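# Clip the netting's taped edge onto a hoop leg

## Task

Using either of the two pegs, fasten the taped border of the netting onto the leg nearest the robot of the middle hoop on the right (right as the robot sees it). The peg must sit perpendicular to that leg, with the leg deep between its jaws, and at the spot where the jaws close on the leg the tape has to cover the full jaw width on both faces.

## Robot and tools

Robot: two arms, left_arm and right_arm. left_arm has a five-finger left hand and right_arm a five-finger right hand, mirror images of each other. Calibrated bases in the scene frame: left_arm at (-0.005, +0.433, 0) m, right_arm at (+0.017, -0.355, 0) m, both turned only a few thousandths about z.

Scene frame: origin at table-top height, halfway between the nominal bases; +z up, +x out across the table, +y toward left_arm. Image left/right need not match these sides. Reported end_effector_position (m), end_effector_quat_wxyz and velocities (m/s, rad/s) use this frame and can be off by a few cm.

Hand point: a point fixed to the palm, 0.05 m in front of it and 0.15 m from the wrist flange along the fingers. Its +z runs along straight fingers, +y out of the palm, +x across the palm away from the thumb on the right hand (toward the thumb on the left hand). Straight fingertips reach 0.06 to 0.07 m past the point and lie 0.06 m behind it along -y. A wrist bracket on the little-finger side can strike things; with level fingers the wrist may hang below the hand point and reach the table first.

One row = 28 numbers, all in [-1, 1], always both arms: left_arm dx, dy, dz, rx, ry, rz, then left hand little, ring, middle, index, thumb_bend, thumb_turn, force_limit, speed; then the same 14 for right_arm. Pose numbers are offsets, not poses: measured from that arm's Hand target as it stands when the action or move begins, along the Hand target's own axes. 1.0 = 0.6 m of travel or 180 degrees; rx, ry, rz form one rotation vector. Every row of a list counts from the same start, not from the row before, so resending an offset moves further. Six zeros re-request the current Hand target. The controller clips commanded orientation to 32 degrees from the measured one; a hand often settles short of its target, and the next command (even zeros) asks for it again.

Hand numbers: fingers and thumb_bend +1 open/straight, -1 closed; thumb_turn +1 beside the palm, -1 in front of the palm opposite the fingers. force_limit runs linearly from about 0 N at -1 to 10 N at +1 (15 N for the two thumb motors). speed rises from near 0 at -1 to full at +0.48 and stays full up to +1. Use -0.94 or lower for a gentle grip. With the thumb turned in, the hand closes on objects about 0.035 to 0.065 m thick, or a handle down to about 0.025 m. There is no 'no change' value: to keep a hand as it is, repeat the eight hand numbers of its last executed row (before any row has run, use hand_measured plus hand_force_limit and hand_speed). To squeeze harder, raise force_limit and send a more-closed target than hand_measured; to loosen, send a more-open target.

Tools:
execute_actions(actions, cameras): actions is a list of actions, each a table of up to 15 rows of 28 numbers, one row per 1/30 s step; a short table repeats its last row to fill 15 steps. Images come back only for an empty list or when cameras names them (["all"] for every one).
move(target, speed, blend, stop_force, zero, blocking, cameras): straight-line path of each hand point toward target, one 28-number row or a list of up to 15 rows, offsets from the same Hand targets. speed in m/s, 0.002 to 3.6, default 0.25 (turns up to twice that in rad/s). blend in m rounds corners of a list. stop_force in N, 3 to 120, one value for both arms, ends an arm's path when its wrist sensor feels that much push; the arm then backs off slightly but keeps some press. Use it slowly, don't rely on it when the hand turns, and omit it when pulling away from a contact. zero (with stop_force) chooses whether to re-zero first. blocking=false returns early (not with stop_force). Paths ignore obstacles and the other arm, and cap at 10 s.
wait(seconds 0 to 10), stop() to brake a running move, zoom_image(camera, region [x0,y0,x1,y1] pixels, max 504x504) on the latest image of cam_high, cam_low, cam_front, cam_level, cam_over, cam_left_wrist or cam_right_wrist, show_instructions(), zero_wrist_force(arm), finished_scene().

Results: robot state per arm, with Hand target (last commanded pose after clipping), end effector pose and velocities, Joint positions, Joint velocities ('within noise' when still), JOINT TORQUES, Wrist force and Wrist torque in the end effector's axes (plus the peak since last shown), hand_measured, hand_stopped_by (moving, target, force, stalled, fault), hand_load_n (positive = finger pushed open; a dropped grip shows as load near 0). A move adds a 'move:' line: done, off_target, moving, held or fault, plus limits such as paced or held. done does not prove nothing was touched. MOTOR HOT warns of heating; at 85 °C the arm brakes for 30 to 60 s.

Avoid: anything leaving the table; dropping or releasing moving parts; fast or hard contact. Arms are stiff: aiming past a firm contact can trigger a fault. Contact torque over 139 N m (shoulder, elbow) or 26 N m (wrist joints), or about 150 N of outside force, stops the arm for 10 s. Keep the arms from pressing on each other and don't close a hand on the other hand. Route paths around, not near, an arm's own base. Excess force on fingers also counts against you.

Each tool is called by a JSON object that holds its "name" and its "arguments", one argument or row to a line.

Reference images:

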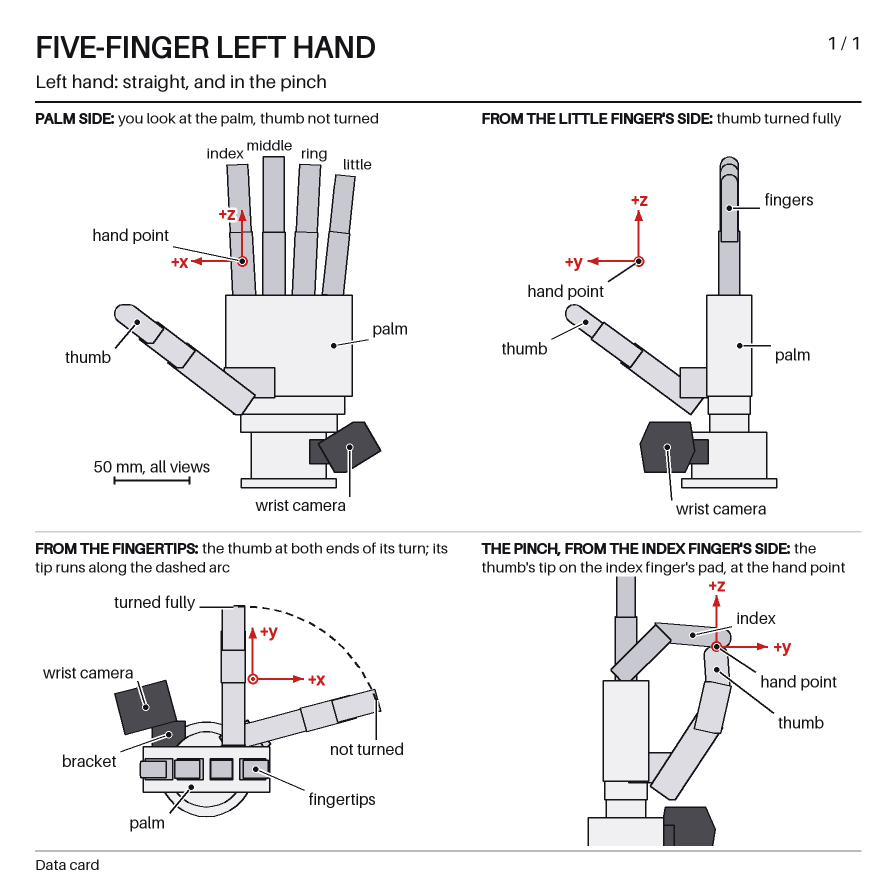

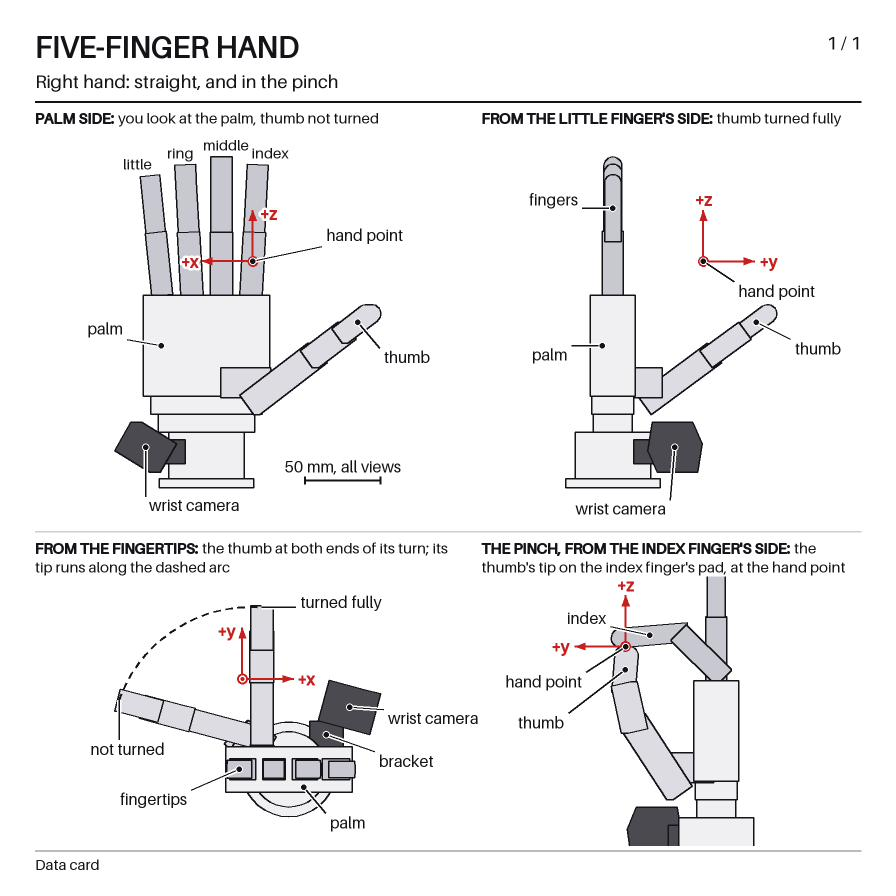

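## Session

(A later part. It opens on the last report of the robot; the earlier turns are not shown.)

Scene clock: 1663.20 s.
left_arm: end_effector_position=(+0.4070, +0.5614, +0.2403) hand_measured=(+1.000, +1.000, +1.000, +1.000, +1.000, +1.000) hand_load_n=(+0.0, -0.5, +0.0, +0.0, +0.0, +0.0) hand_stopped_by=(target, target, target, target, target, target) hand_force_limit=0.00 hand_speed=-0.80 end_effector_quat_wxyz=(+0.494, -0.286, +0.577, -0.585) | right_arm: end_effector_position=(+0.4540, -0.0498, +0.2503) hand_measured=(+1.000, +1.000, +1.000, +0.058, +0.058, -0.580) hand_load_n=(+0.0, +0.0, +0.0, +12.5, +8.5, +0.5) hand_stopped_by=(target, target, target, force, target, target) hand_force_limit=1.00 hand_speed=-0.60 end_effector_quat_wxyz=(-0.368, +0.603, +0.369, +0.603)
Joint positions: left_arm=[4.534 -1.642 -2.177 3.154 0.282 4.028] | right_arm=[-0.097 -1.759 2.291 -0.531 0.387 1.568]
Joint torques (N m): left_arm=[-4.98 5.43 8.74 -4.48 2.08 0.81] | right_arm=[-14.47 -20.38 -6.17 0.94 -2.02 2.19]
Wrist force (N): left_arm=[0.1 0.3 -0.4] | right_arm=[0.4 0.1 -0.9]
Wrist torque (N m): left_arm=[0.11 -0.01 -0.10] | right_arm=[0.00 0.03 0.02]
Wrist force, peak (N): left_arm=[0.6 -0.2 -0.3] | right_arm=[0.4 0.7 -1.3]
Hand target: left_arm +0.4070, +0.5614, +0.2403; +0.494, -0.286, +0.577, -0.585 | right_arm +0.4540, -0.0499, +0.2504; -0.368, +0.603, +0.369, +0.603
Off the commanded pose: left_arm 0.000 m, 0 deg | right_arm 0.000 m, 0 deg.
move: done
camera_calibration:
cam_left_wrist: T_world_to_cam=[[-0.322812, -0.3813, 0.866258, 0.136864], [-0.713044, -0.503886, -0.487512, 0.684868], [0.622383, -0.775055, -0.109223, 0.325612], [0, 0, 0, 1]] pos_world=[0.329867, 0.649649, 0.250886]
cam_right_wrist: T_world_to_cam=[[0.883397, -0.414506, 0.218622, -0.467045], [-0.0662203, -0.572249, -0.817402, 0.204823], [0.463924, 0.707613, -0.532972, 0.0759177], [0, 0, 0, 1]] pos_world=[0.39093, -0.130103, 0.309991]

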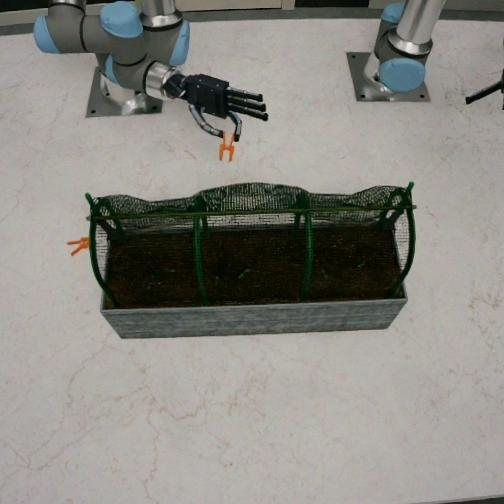

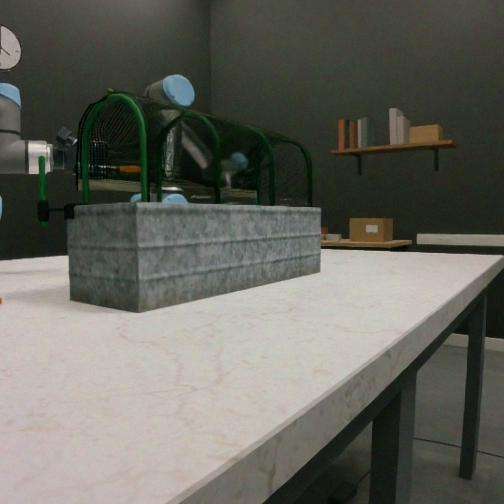

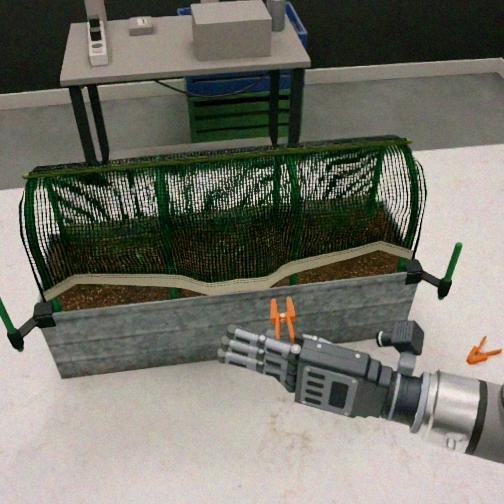

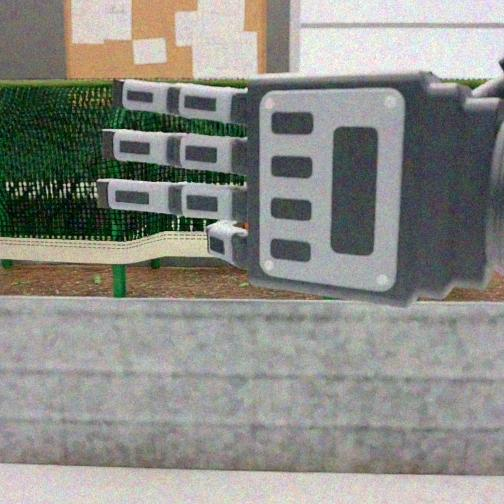

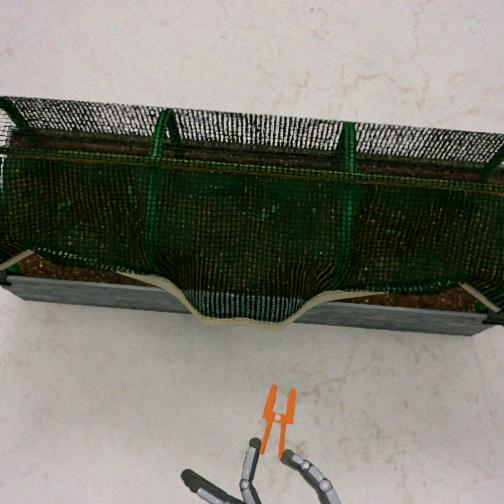

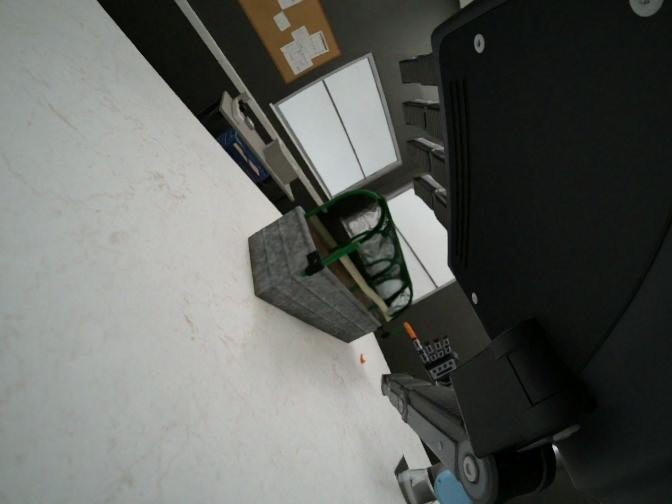

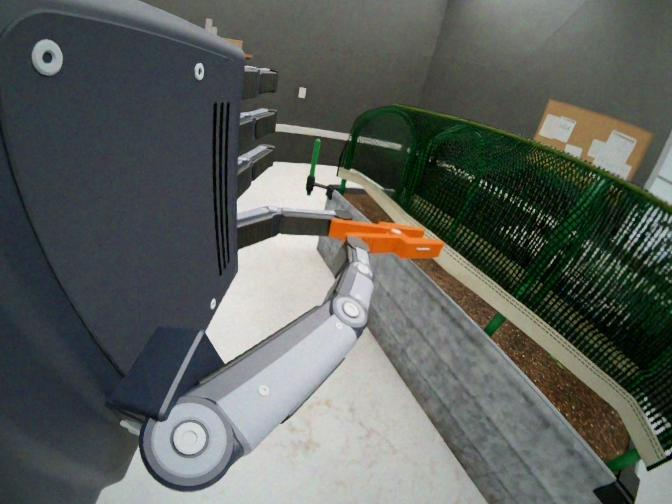

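{"name": "move", "arguments": {
  "target": [0,0,0,0,0,0,1,1,1,1,1,1,0,-0.8,-0.0813,0.1545,-0.0315,0.0556,0,0,1,1,1,0.03,0.05,-0.58,1,-0.6],
  "speed": 0.07,
  "cameras": ["all"]
}}

{"name": "zoom_image", "arguments": {
  "camera": "cam_over",
  "region": [260, 270, 380, 390]
}}

{"name": "zoom_image", "arguments": {
  "camera": "cam_front",
  "region": [240, 220, 340, 320]
}}

{"name": "zoom_image", "arguments": {
  "camera": "cam_low",
  "region": [80, 150, 180, 250]
}}

{"name": "zoom_image", "arguments": {
  "camera": "cam_right_wrist",
  "region": [320, 190, 480, 350]
}}

Scene clock: 1731.57 s.
left_arm: end_effector_position=(+0.4070, +0.5614, +0.2403) hand_measured=(+1.000, +1.000, +1.000, +1.000, +1.000, +1.000) hand_load_n=(+0.0, -0.5, +0.0, +0.0, +0.0, +0.0) hand_stopped_by=(target, target, target, target, target, target) hand_force_limit=0.00 hand_speed=-0.80 end_effector_quat_wxyz=(+0.494, -0.286, +0.577, -0.585) | right_arm: end_effector_position=(+0.5279, -0.1090, +0.2017) hand_measured=(+1.000, +1.000, +1.000, +0.058, +0.058, -0.580) hand_load_n=(+0.0, +0.0, +0.0, +13.0, +9.0, +1.0) hand_stopped_by=(target, target, target, force, target, target) hand_force_limit=1.00 hand_speed=-0.60 end_effector_quat_wxyz=(-0.420, +0.569, +0.420, +0.569)
Joint positions: left_arm=[4.534 -1.642 -2.177 3.154 0.282 4.028] | right_arm=[-0.302 -1.437 2.134 -0.681 0.007 1.555]
Joint torques (N m): left_arm=[-4.83 6.15 8.9 -4.35 1.89 0.78] | right_arm=[-12.9 -12.51 -25.52 1.33 -2.21 -2.59]
Wrist force (N): left_arm=[0.2 0.3 -0.2] | right_arm=[0.4 0.5 -0.9]
Wrist torque (N m): left_arm=[0.10 -0.01 -0.10] | right_arm=[0.05 0.01 0.11]
Wrist force, peak (N): left_arm=[0.4 0.1 -0.6] | right_arm=[-0.1 0.8 -1.2]
Hand target: left_arm +0.4070, +0.5614, +0.2403; +0.494, -0.286, +0.577, -0.585 | right_arm +0.5279, -0.1091, +0.2017; -0.420, +0.569, +0.420, +0.569
Off the commanded pose: left_arm 0.000 m, 0 deg | right_arm 0.000 m, 0 deg.
move: done
camera_calibration:
cam_left_wrist: T_world_to_cam=[[-0.322812, -0.3813, 0.866258, 0.136864], [-0.713044, -0.503886, -0.487512, 0.684868], [0.622383, -0.775055, -0.109223, 0.325612], [0, 0, 0, 1]] pos_world=[0.329867, 0.649649, 0.250886]
cam_right_wrist: T_world_to_cam=[[0.941911, -0.254963, 0.218626, -0.559624], [0.0342736, -0.574575, -0.817734, 0.0828794], [0.334109, 0.777726, -0.53246, 0.133659], [0, 0, 0, 1]] pos_world=[0.479618, -0.199013, 0.26129]

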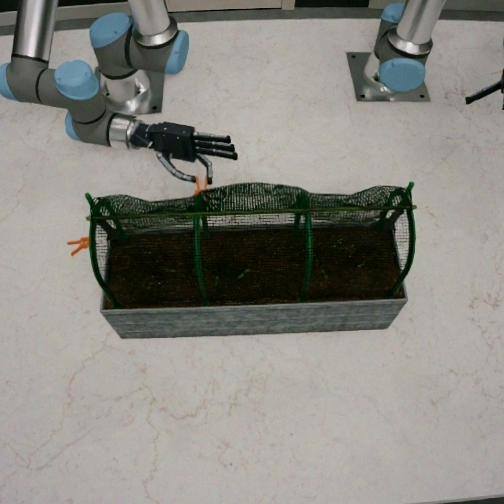

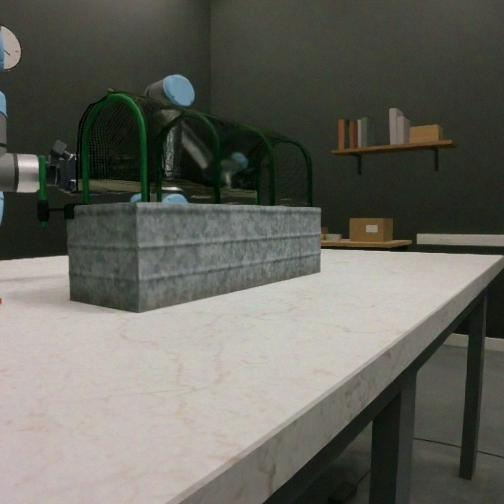

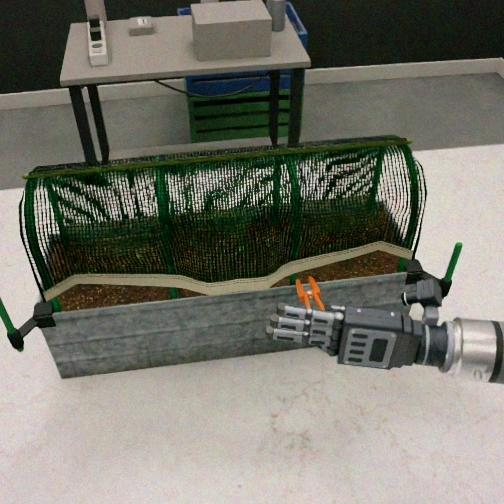

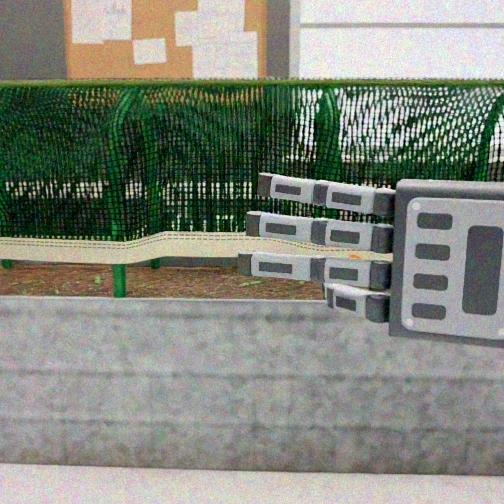

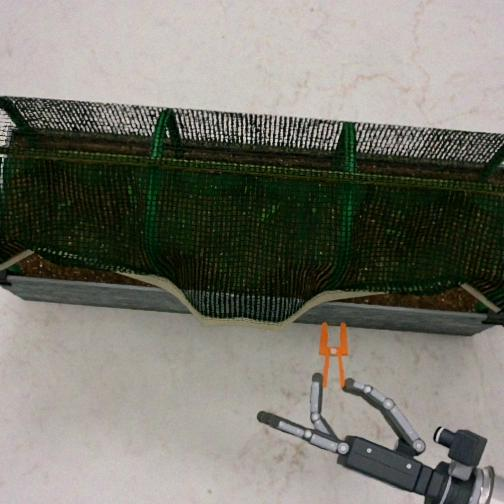

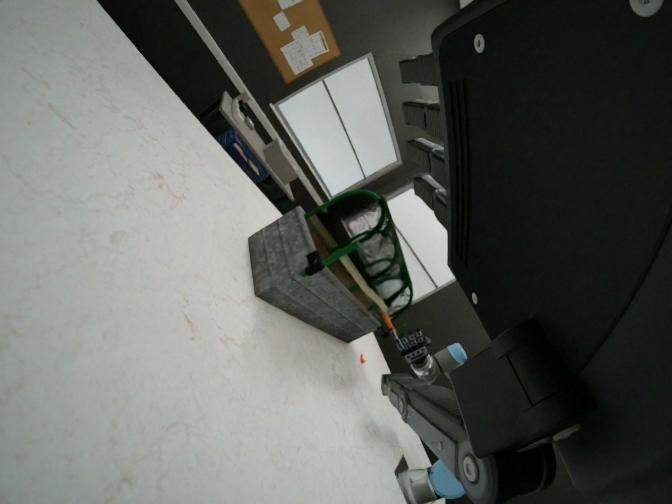

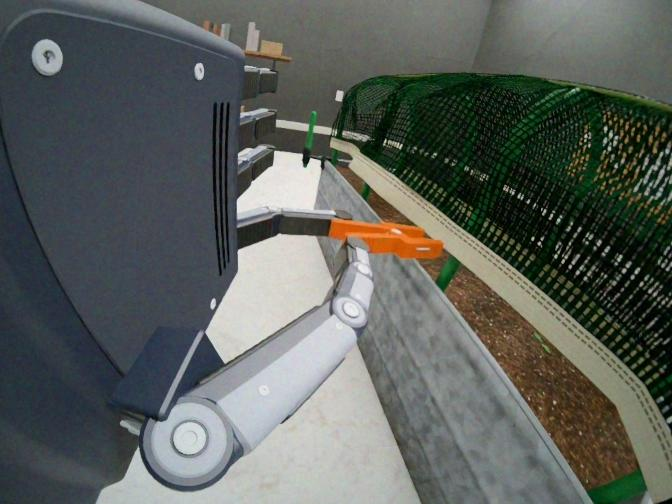

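Scaled by 4.200.

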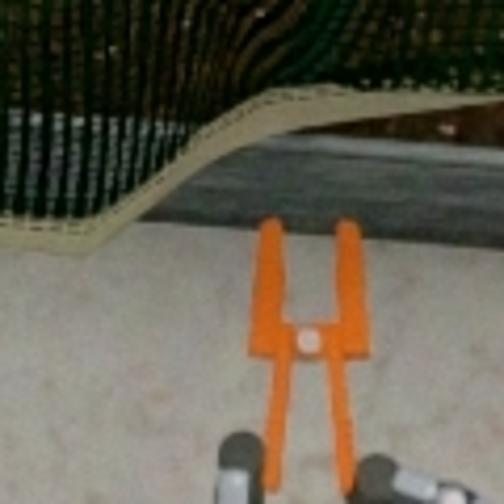

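Scaled by 5.040.

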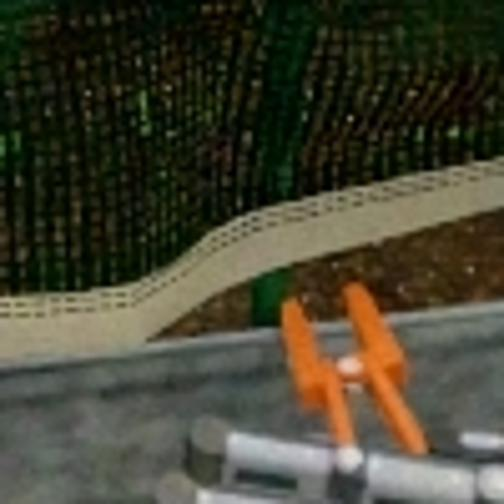

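Scaled by 5.040.

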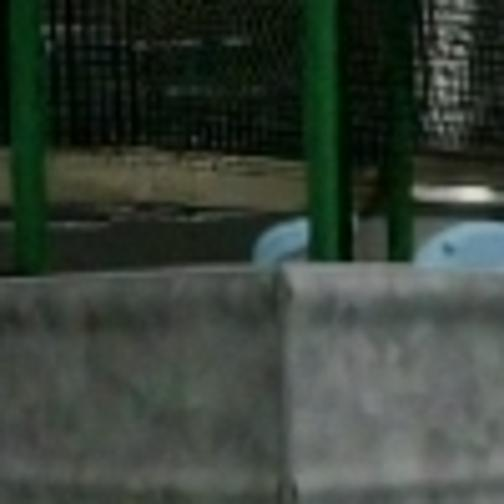

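Scaled by 3.150 from the camera's 672x504 image, which has a finer 960x720 frame.

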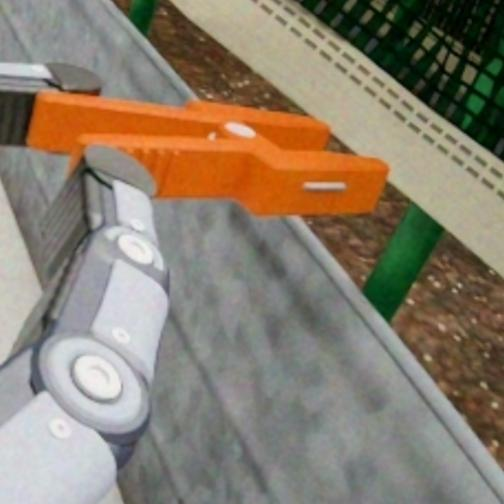

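{"name": "zoom_image", "arguments": {
  "camera": "cam_left_wrist",
  "region": [370, 295, 410, 335]
}}

{"name": "zoom_image", "arguments": {
  "camera": "cam_right_wrist",
  "region": [400, 200, 500, 300]
}}

{"name": "zoom_image", "arguments": {
  "camera": "cam_level",
  "region": [310, 220, 400, 310]
}}

Scaled by 12.600 from the camera's 672x504 image, which has a finer 960x720 frame.

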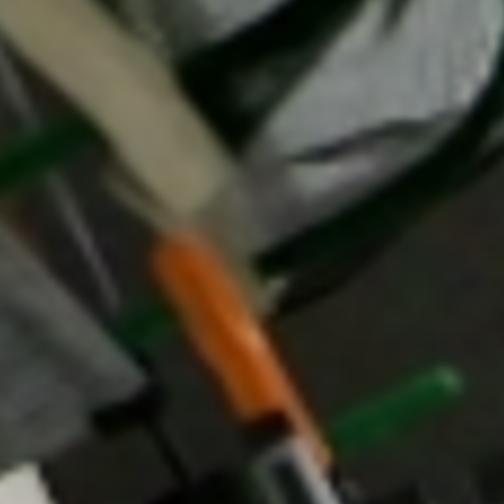

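Scaled by 5.040 from the camera's 672x504 image, which has a finer 960x720 frame.

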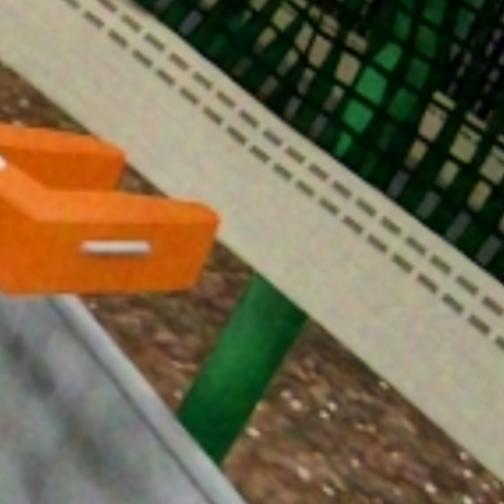

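Scaled by 5.600.

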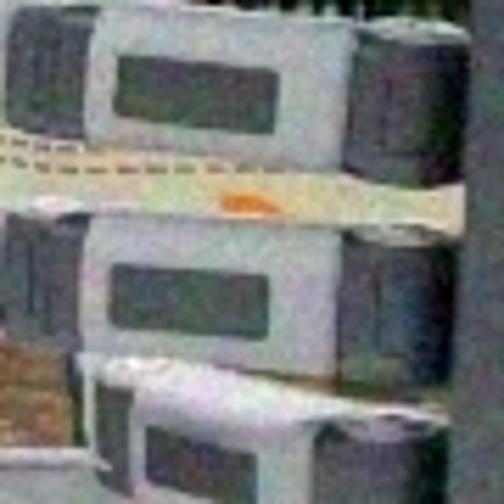

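{"name": "move", "arguments": {
  "target": [0,0,0,0,0,0,1,1,1,1,1,1,0,-0.8,-0.0047,0.0464,0.0187,0,0,-0.019,1,1,1,0.03,0.05,-0.58,1,-0.6],
  "speed": 0.03,
  "cameras": ["all"]
}}

{"name": "zoom_image", "arguments": {
  "camera": "cam_over",
  "region": [280, 260, 380, 360]
}}

{"name": "zoom_image", "arguments": {
  "camera": "cam_front",
  "region": [250, 230, 340, 320]
}}

{"name": "zoom_image", "arguments": {
  "camera": "cam_right_wrist",
  "region": [380, 180, 500, 300]
}}

{"name": "zoom_image", "arguments": {
  "camera": "cam_low",
  "region": [110, 150, 190, 230]
}}

{"name": "zoom_image", "arguments": {
  "camera": "cam_left_wrist",
  "region": [360, 290, 410, 340]
}}

Scene clock: 1787.23 s.
left_arm: end_effector_position=(+0.4070, +0.5614, +0.2403) hand_measured=(+1.000, +1.000, +1.000, +1.000, +1.000, +1.000) hand_load_n=(+0.0, +0.0, +0.0, +0.0, +0.0, +0.0) hand_stopped_by=(target, target, target, target, target, target) hand_force_limit=0.00 hand_speed=-0.80 end_effector_quat_wxyz=(+0.494, -0.286, +0.577, -0.585) | right_arm: end_effector_position=(+0.5578, -0.1065, +0.1989) hand_measured=(+1.000, +1.000, +1.000, +0.058, +0.058, -0.580) hand_load_n=(+0.0, +0.0, +0.0, +13.0, +9.0, +1.0) hand_stopped_by=(target, target, target, force, target, target) hand_force_limit=1.00 hand_speed=-0.60 end_effector_quat_wxyz=(-0.403, +0.556, +0.437, +0.581)
Joint positions: left_arm=[4.534 -1.642 -2.177 3.154 0.282 4.028] | right_arm=[-0.274 -1.367 2.068 -0.707 0.035 1.516]
Joint torques (N m): left_arm=[-5.69 5.49 9.28 -4.25 1.84 0.75] | right_arm=[13.97 -15.64 -25.62 1.46 2.36 -2.26]
Wrist force (N): left_arm=[0.1 -0.1 -0.1] | right_arm=[0.0 0.1 -0.9]
Wrist torque (N m): left_arm=[0.04 0.00 -0.09] | right_arm=[0.00 0.09 0.06]
Wrist force, peak (N): left_arm=[0.5 0.0 -0.4] | right_arm=[0.4 0.2 -1.2]
Hand target: left_arm +0.4070, +0.5614, +0.2403; +0.494, -0.286, +0.577, -0.585 | right_arm +0.5578, -0.1065, +0.1989; -0.402, +0.556, +0.437, +0.581
Off the commanded pose: left_arm 0.000 m, 0 deg | right_arm 0.000 m, 0 deg.
move: done
camera_calibration:
cam_left_wrist: T_world_to_cam=[[-0.322812, -0.3813, 0.866258, 0.136864], [-0.713044, -0.503886, -0.487512, 0.684868], [0.622383, -0.775055, -0.109223, 0.325612], [0, 0, 0, 1]] pos_world=[0.329867, 0.649649, 0.250886]
cam_right_wrist: T_world_to_cam=[[0.927878, -0.250464, 0.276243, -0.58972], [0.0806117, -0.588573, -0.804415, 0.0509678], [0.364066, 0.768667, -0.525934, 0.101228], [0, 0, 0, 1]] pos_world=[0.506226, -0.195516, 0.257145]

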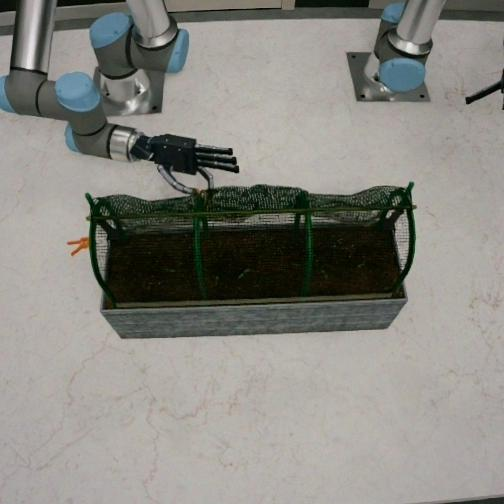

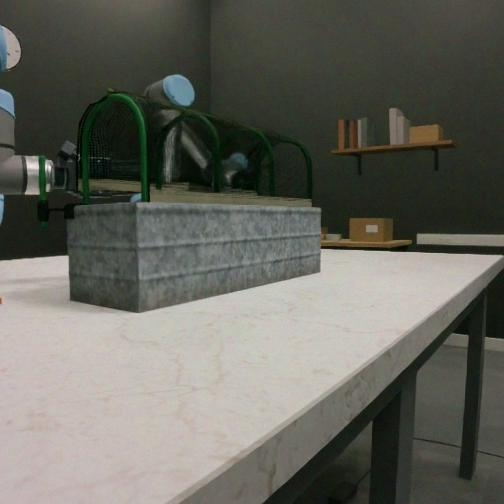

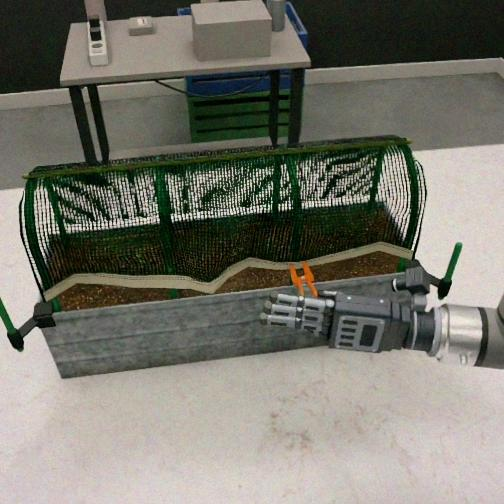

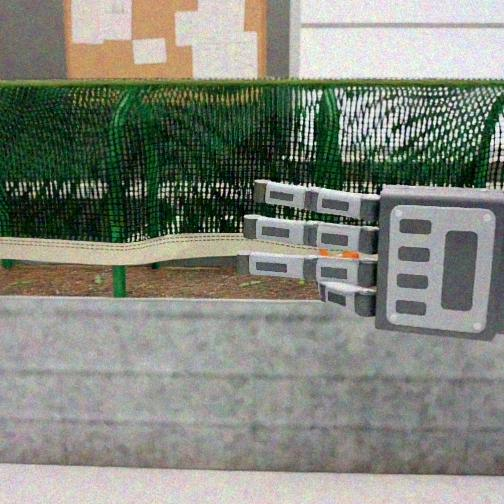

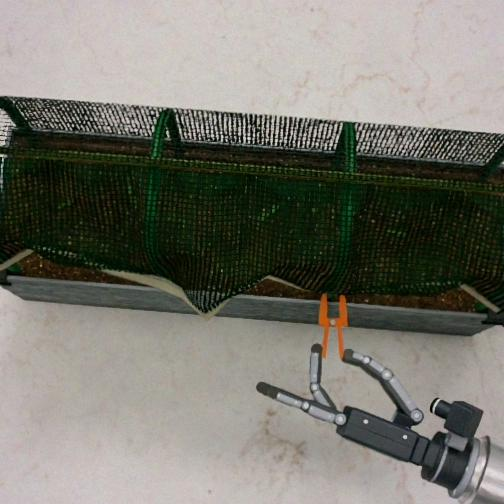

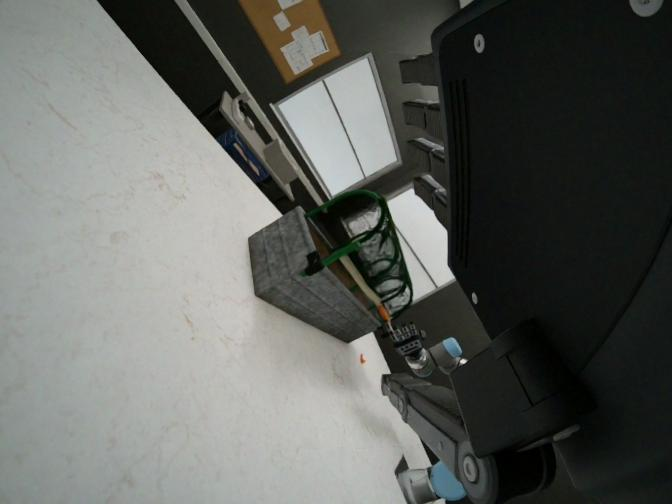

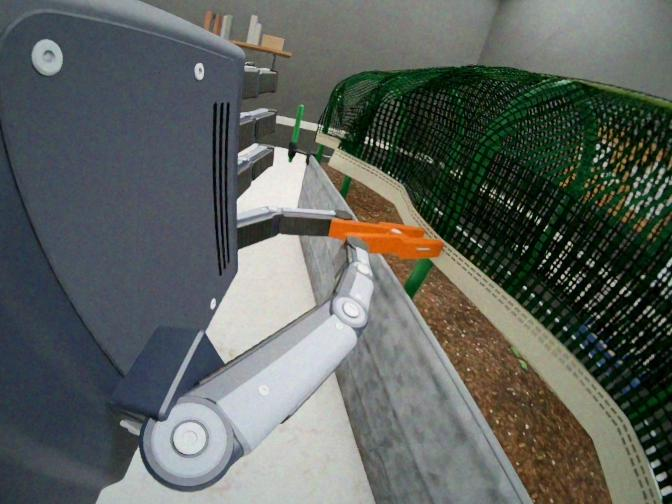

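Scaled by 5.040.

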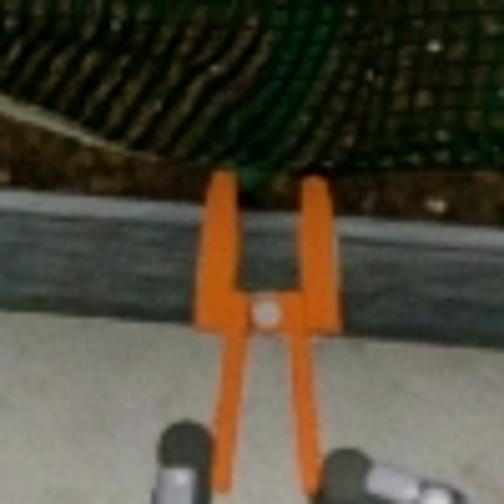

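Scaled by 5.600.

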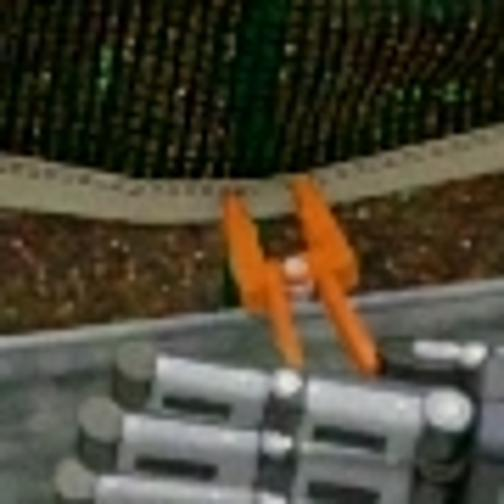

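Scaled by 4.200 from the camera's 672x504 image, which has a finer 960x720 frame.

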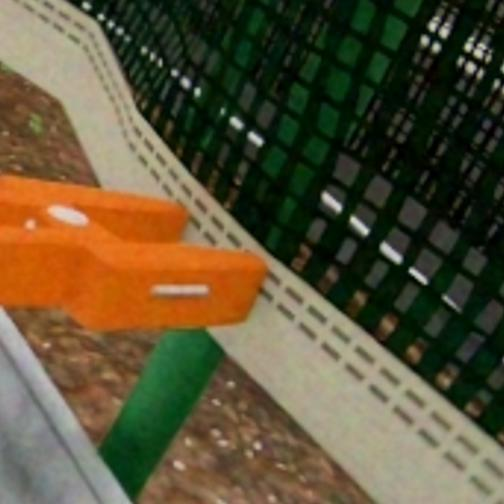

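Scaled by 6.300.

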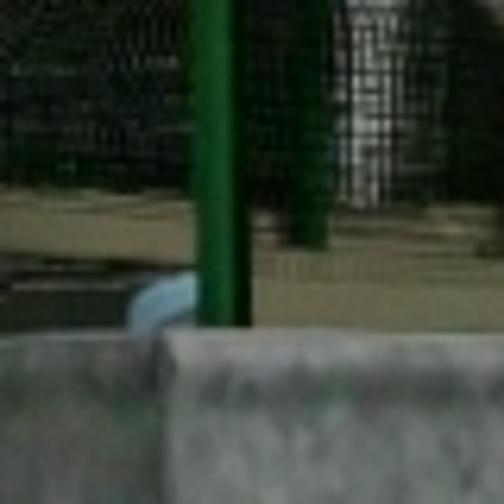

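Scaled by 10.080 from the camera's 672x504 image, which has a finer 960x720 frame.

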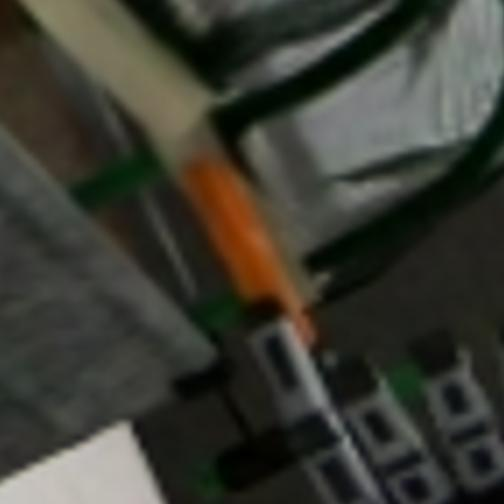

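{"name": "move", "arguments": {
  "target": [0,0,0,0,0,0,1,1,1,1,1,1,0,-0.8,-0.0011,0.0187,0.0071,0,0,0,1,1,1,0.03,0.05,-0.58,1,-0.6],
  "speed": 0.012,
  "stop_force": 10,
  "cameras": ["cam_high","cam_low","cam_front","cam_level","cam_over","cam_right_wrist","cam_left_wrist"]
}}

{"name": "zoom_image", "arguments": {
  "camera": "cam_over",
  "region": [280, 250, 380, 350]
}}

{"name": "zoom_image", "arguments": {
  "camera": "cam_front",
  "region": [250, 230, 340, 320]
}}

{"name": "zoom_image", "arguments": {
  "camera": "cam_right_wrist",
  "region": [320, 180, 480, 300]
}}

{"name": "zoom_image", "arguments": {
  "camera": "cam_low",
  "region": [110, 150, 190, 230]
}}

Scene clock: 1810.23 s.
left_arm: end_effector_position=(+0.4070, +0.5614, +0.2403) hand_measured=(+1.000, +1.000, +1.000, +1.000, +1.000, +1.000) hand_load_n=(+0.0, +0.0, +0.0, +0.0, +0.0, +0.0) hand_stopped_by=(target, target, target, target, target, target) hand_force_limit=0.00 hand_speed=-0.80 end_effector_quat_wxyz=(+0.494, -0.286, +0.577, -0.585) | right_arm: end_effector_position=(+0.5698, -0.1058, +0.1989) hand_measured=(+1.000, +1.000, +1.000, +0.058, +0.058, -0.580) hand_load_n=(+0.0, +0.0, +0.0, +13.0, +8.5, +1.0) hand_stopped_by=(target, target, target, force, target, target) hand_force_limit=1.00 hand_speed=-0.60 end_effector_quat_wxyz=(-0.402, +0.556, +0.437, +0.581) end_effector_velocity=(+0.000, +0.000, -0.001) end_effector_angular_velocity=(+0.000, +0.002, +0.000)
Joint positions: left_arm=[4.534 -1.642 -2.177 3.154 0.282 4.028] | right_arm=[-0.264 -1.338 2.029 -0.678 0.045 1.497]
Joint velocities: left_arm=[within noise] | right_arm=[0 0.002 -0.001 0.005 0 -0.004]
Joint torques (N m): left_arm=[-4.87 5.22 10.43 -4.1 1.86 0.75] | right_arm=[13.98 -16.26 -25.68 1.25 2.44 -2.7]
Wrist force (N): left_arm=[0.2 -0.2 -0.3] | right_arm=[0.4 -0.1 -1.0]
Wrist torque (N m): left_arm=[0.03 -0.01 -0.09] | right_arm=[0.06 0.03 0.10]
Wrist force, peak (N): left_arm=[0.6 0.2 -0.3] | right_arm=[0.9 -9.0 -2.5]
Hand target: left_arm +0.4070, +0.5614, +0.2403; +0.494, -0.286, +0.577, -0.585 | right_arm +0.5698, -0.1058, +0.1989; -0.402, +0.556, +0.437, +0.581
Off the commanded pose: left_arm 0.000 m, 0 deg | right_arm 0.000 m, 0 deg.
move: done
camera_calibration:
cam_left_wrist: T_world_to_cam=[[-0.322812, -0.3813, 0.866258, 0.136864], [-0.713044, -0.503886, -0.487512, 0.684868], [0.622383, -0.775055, -0.109223, 0.325612], [0, 0, 0, 1]] pos_world=[0.329867, 0.649649, 0.250886]
cam_right_wrist: T_world_to_cam=[[0.927932, -0.250222, 0.276279, -0.600673], [0.0804789, -0.589223, -0.803952, 0.050376], [0.363957, 0.768248, -0.526622, 0.0964502], [0, 0, 0, 1]] pos_world=[0.518226, -0.194716, 0.257246]

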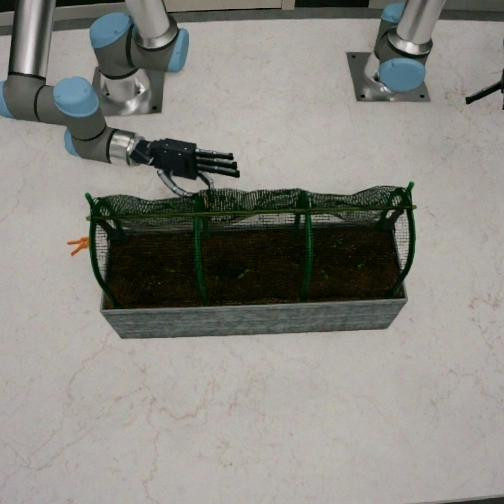

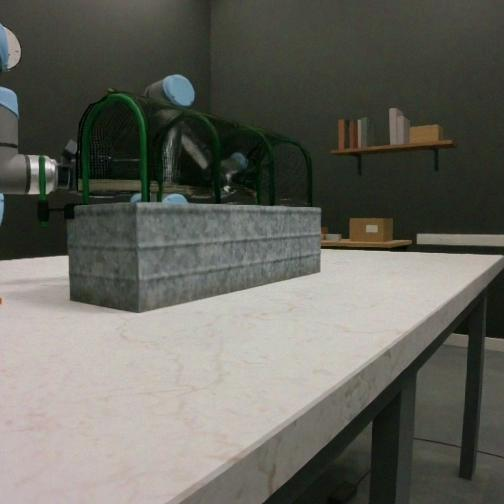

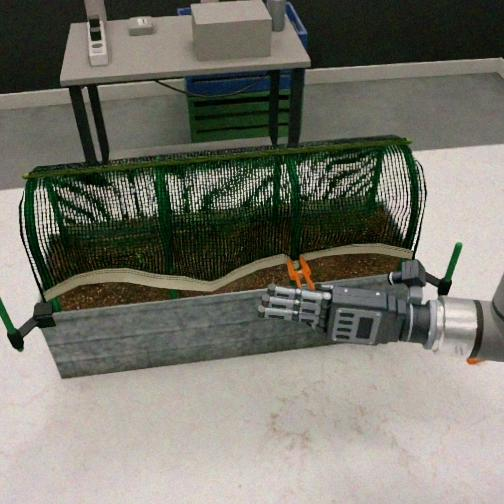

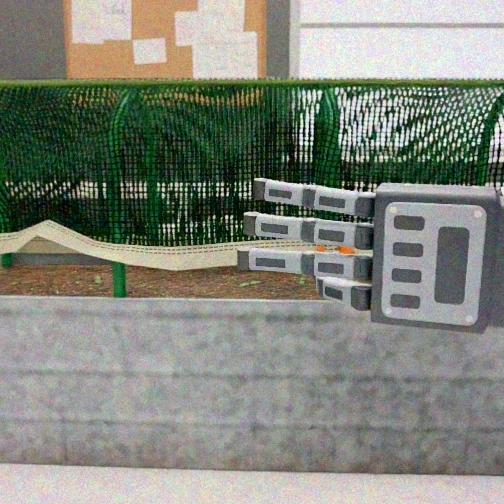

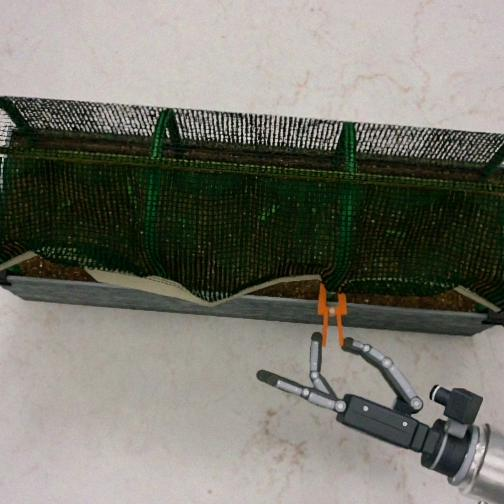

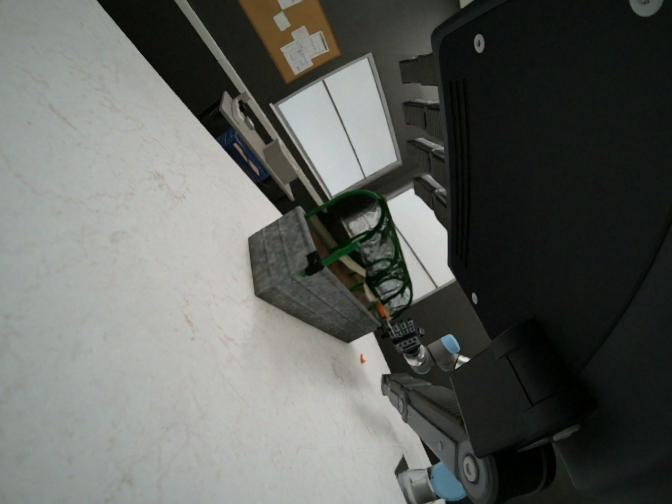

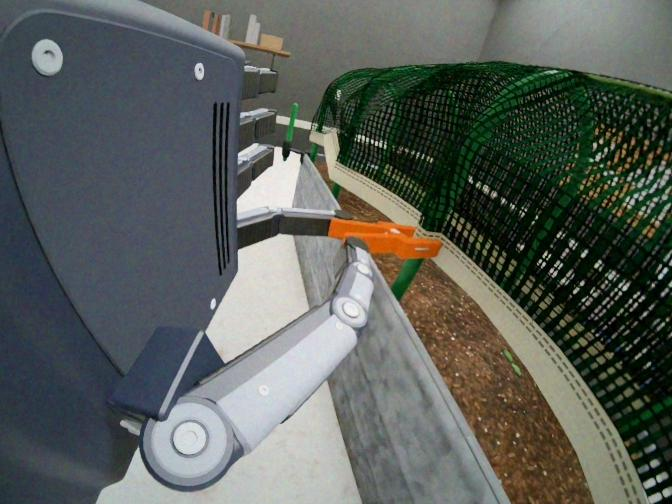

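Scaled by 5.040.

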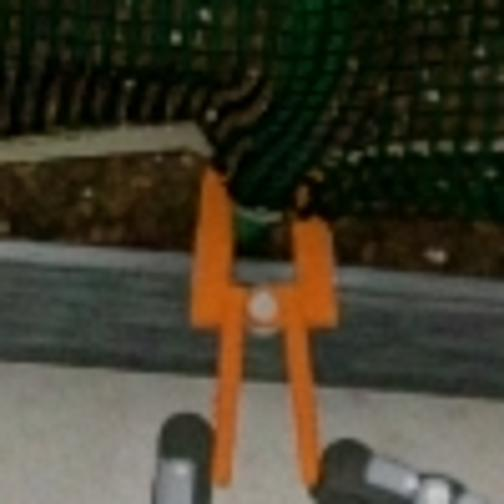

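Scaled by 5.600.

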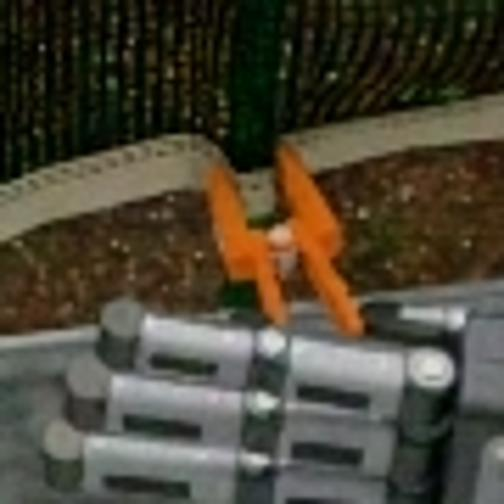

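Scaled by 3.150 from the camera's 672x504 image, which has a finer 960x720 frame.

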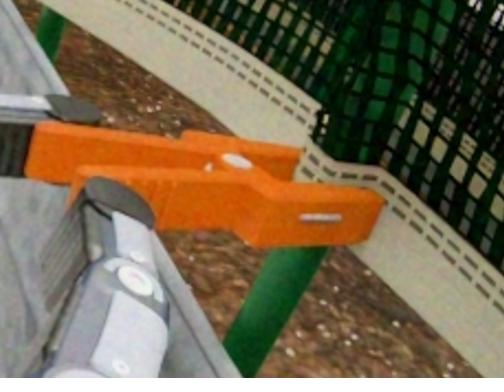

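Scaled by 6.300.

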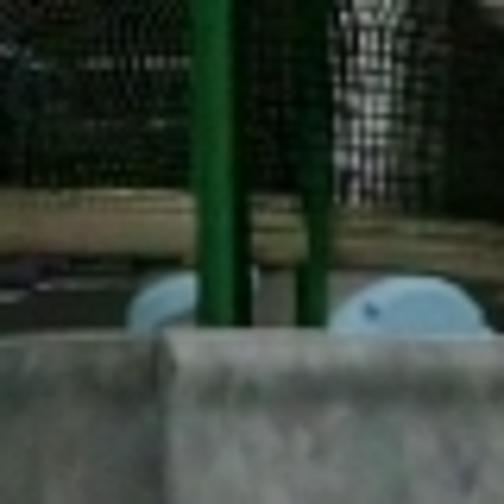

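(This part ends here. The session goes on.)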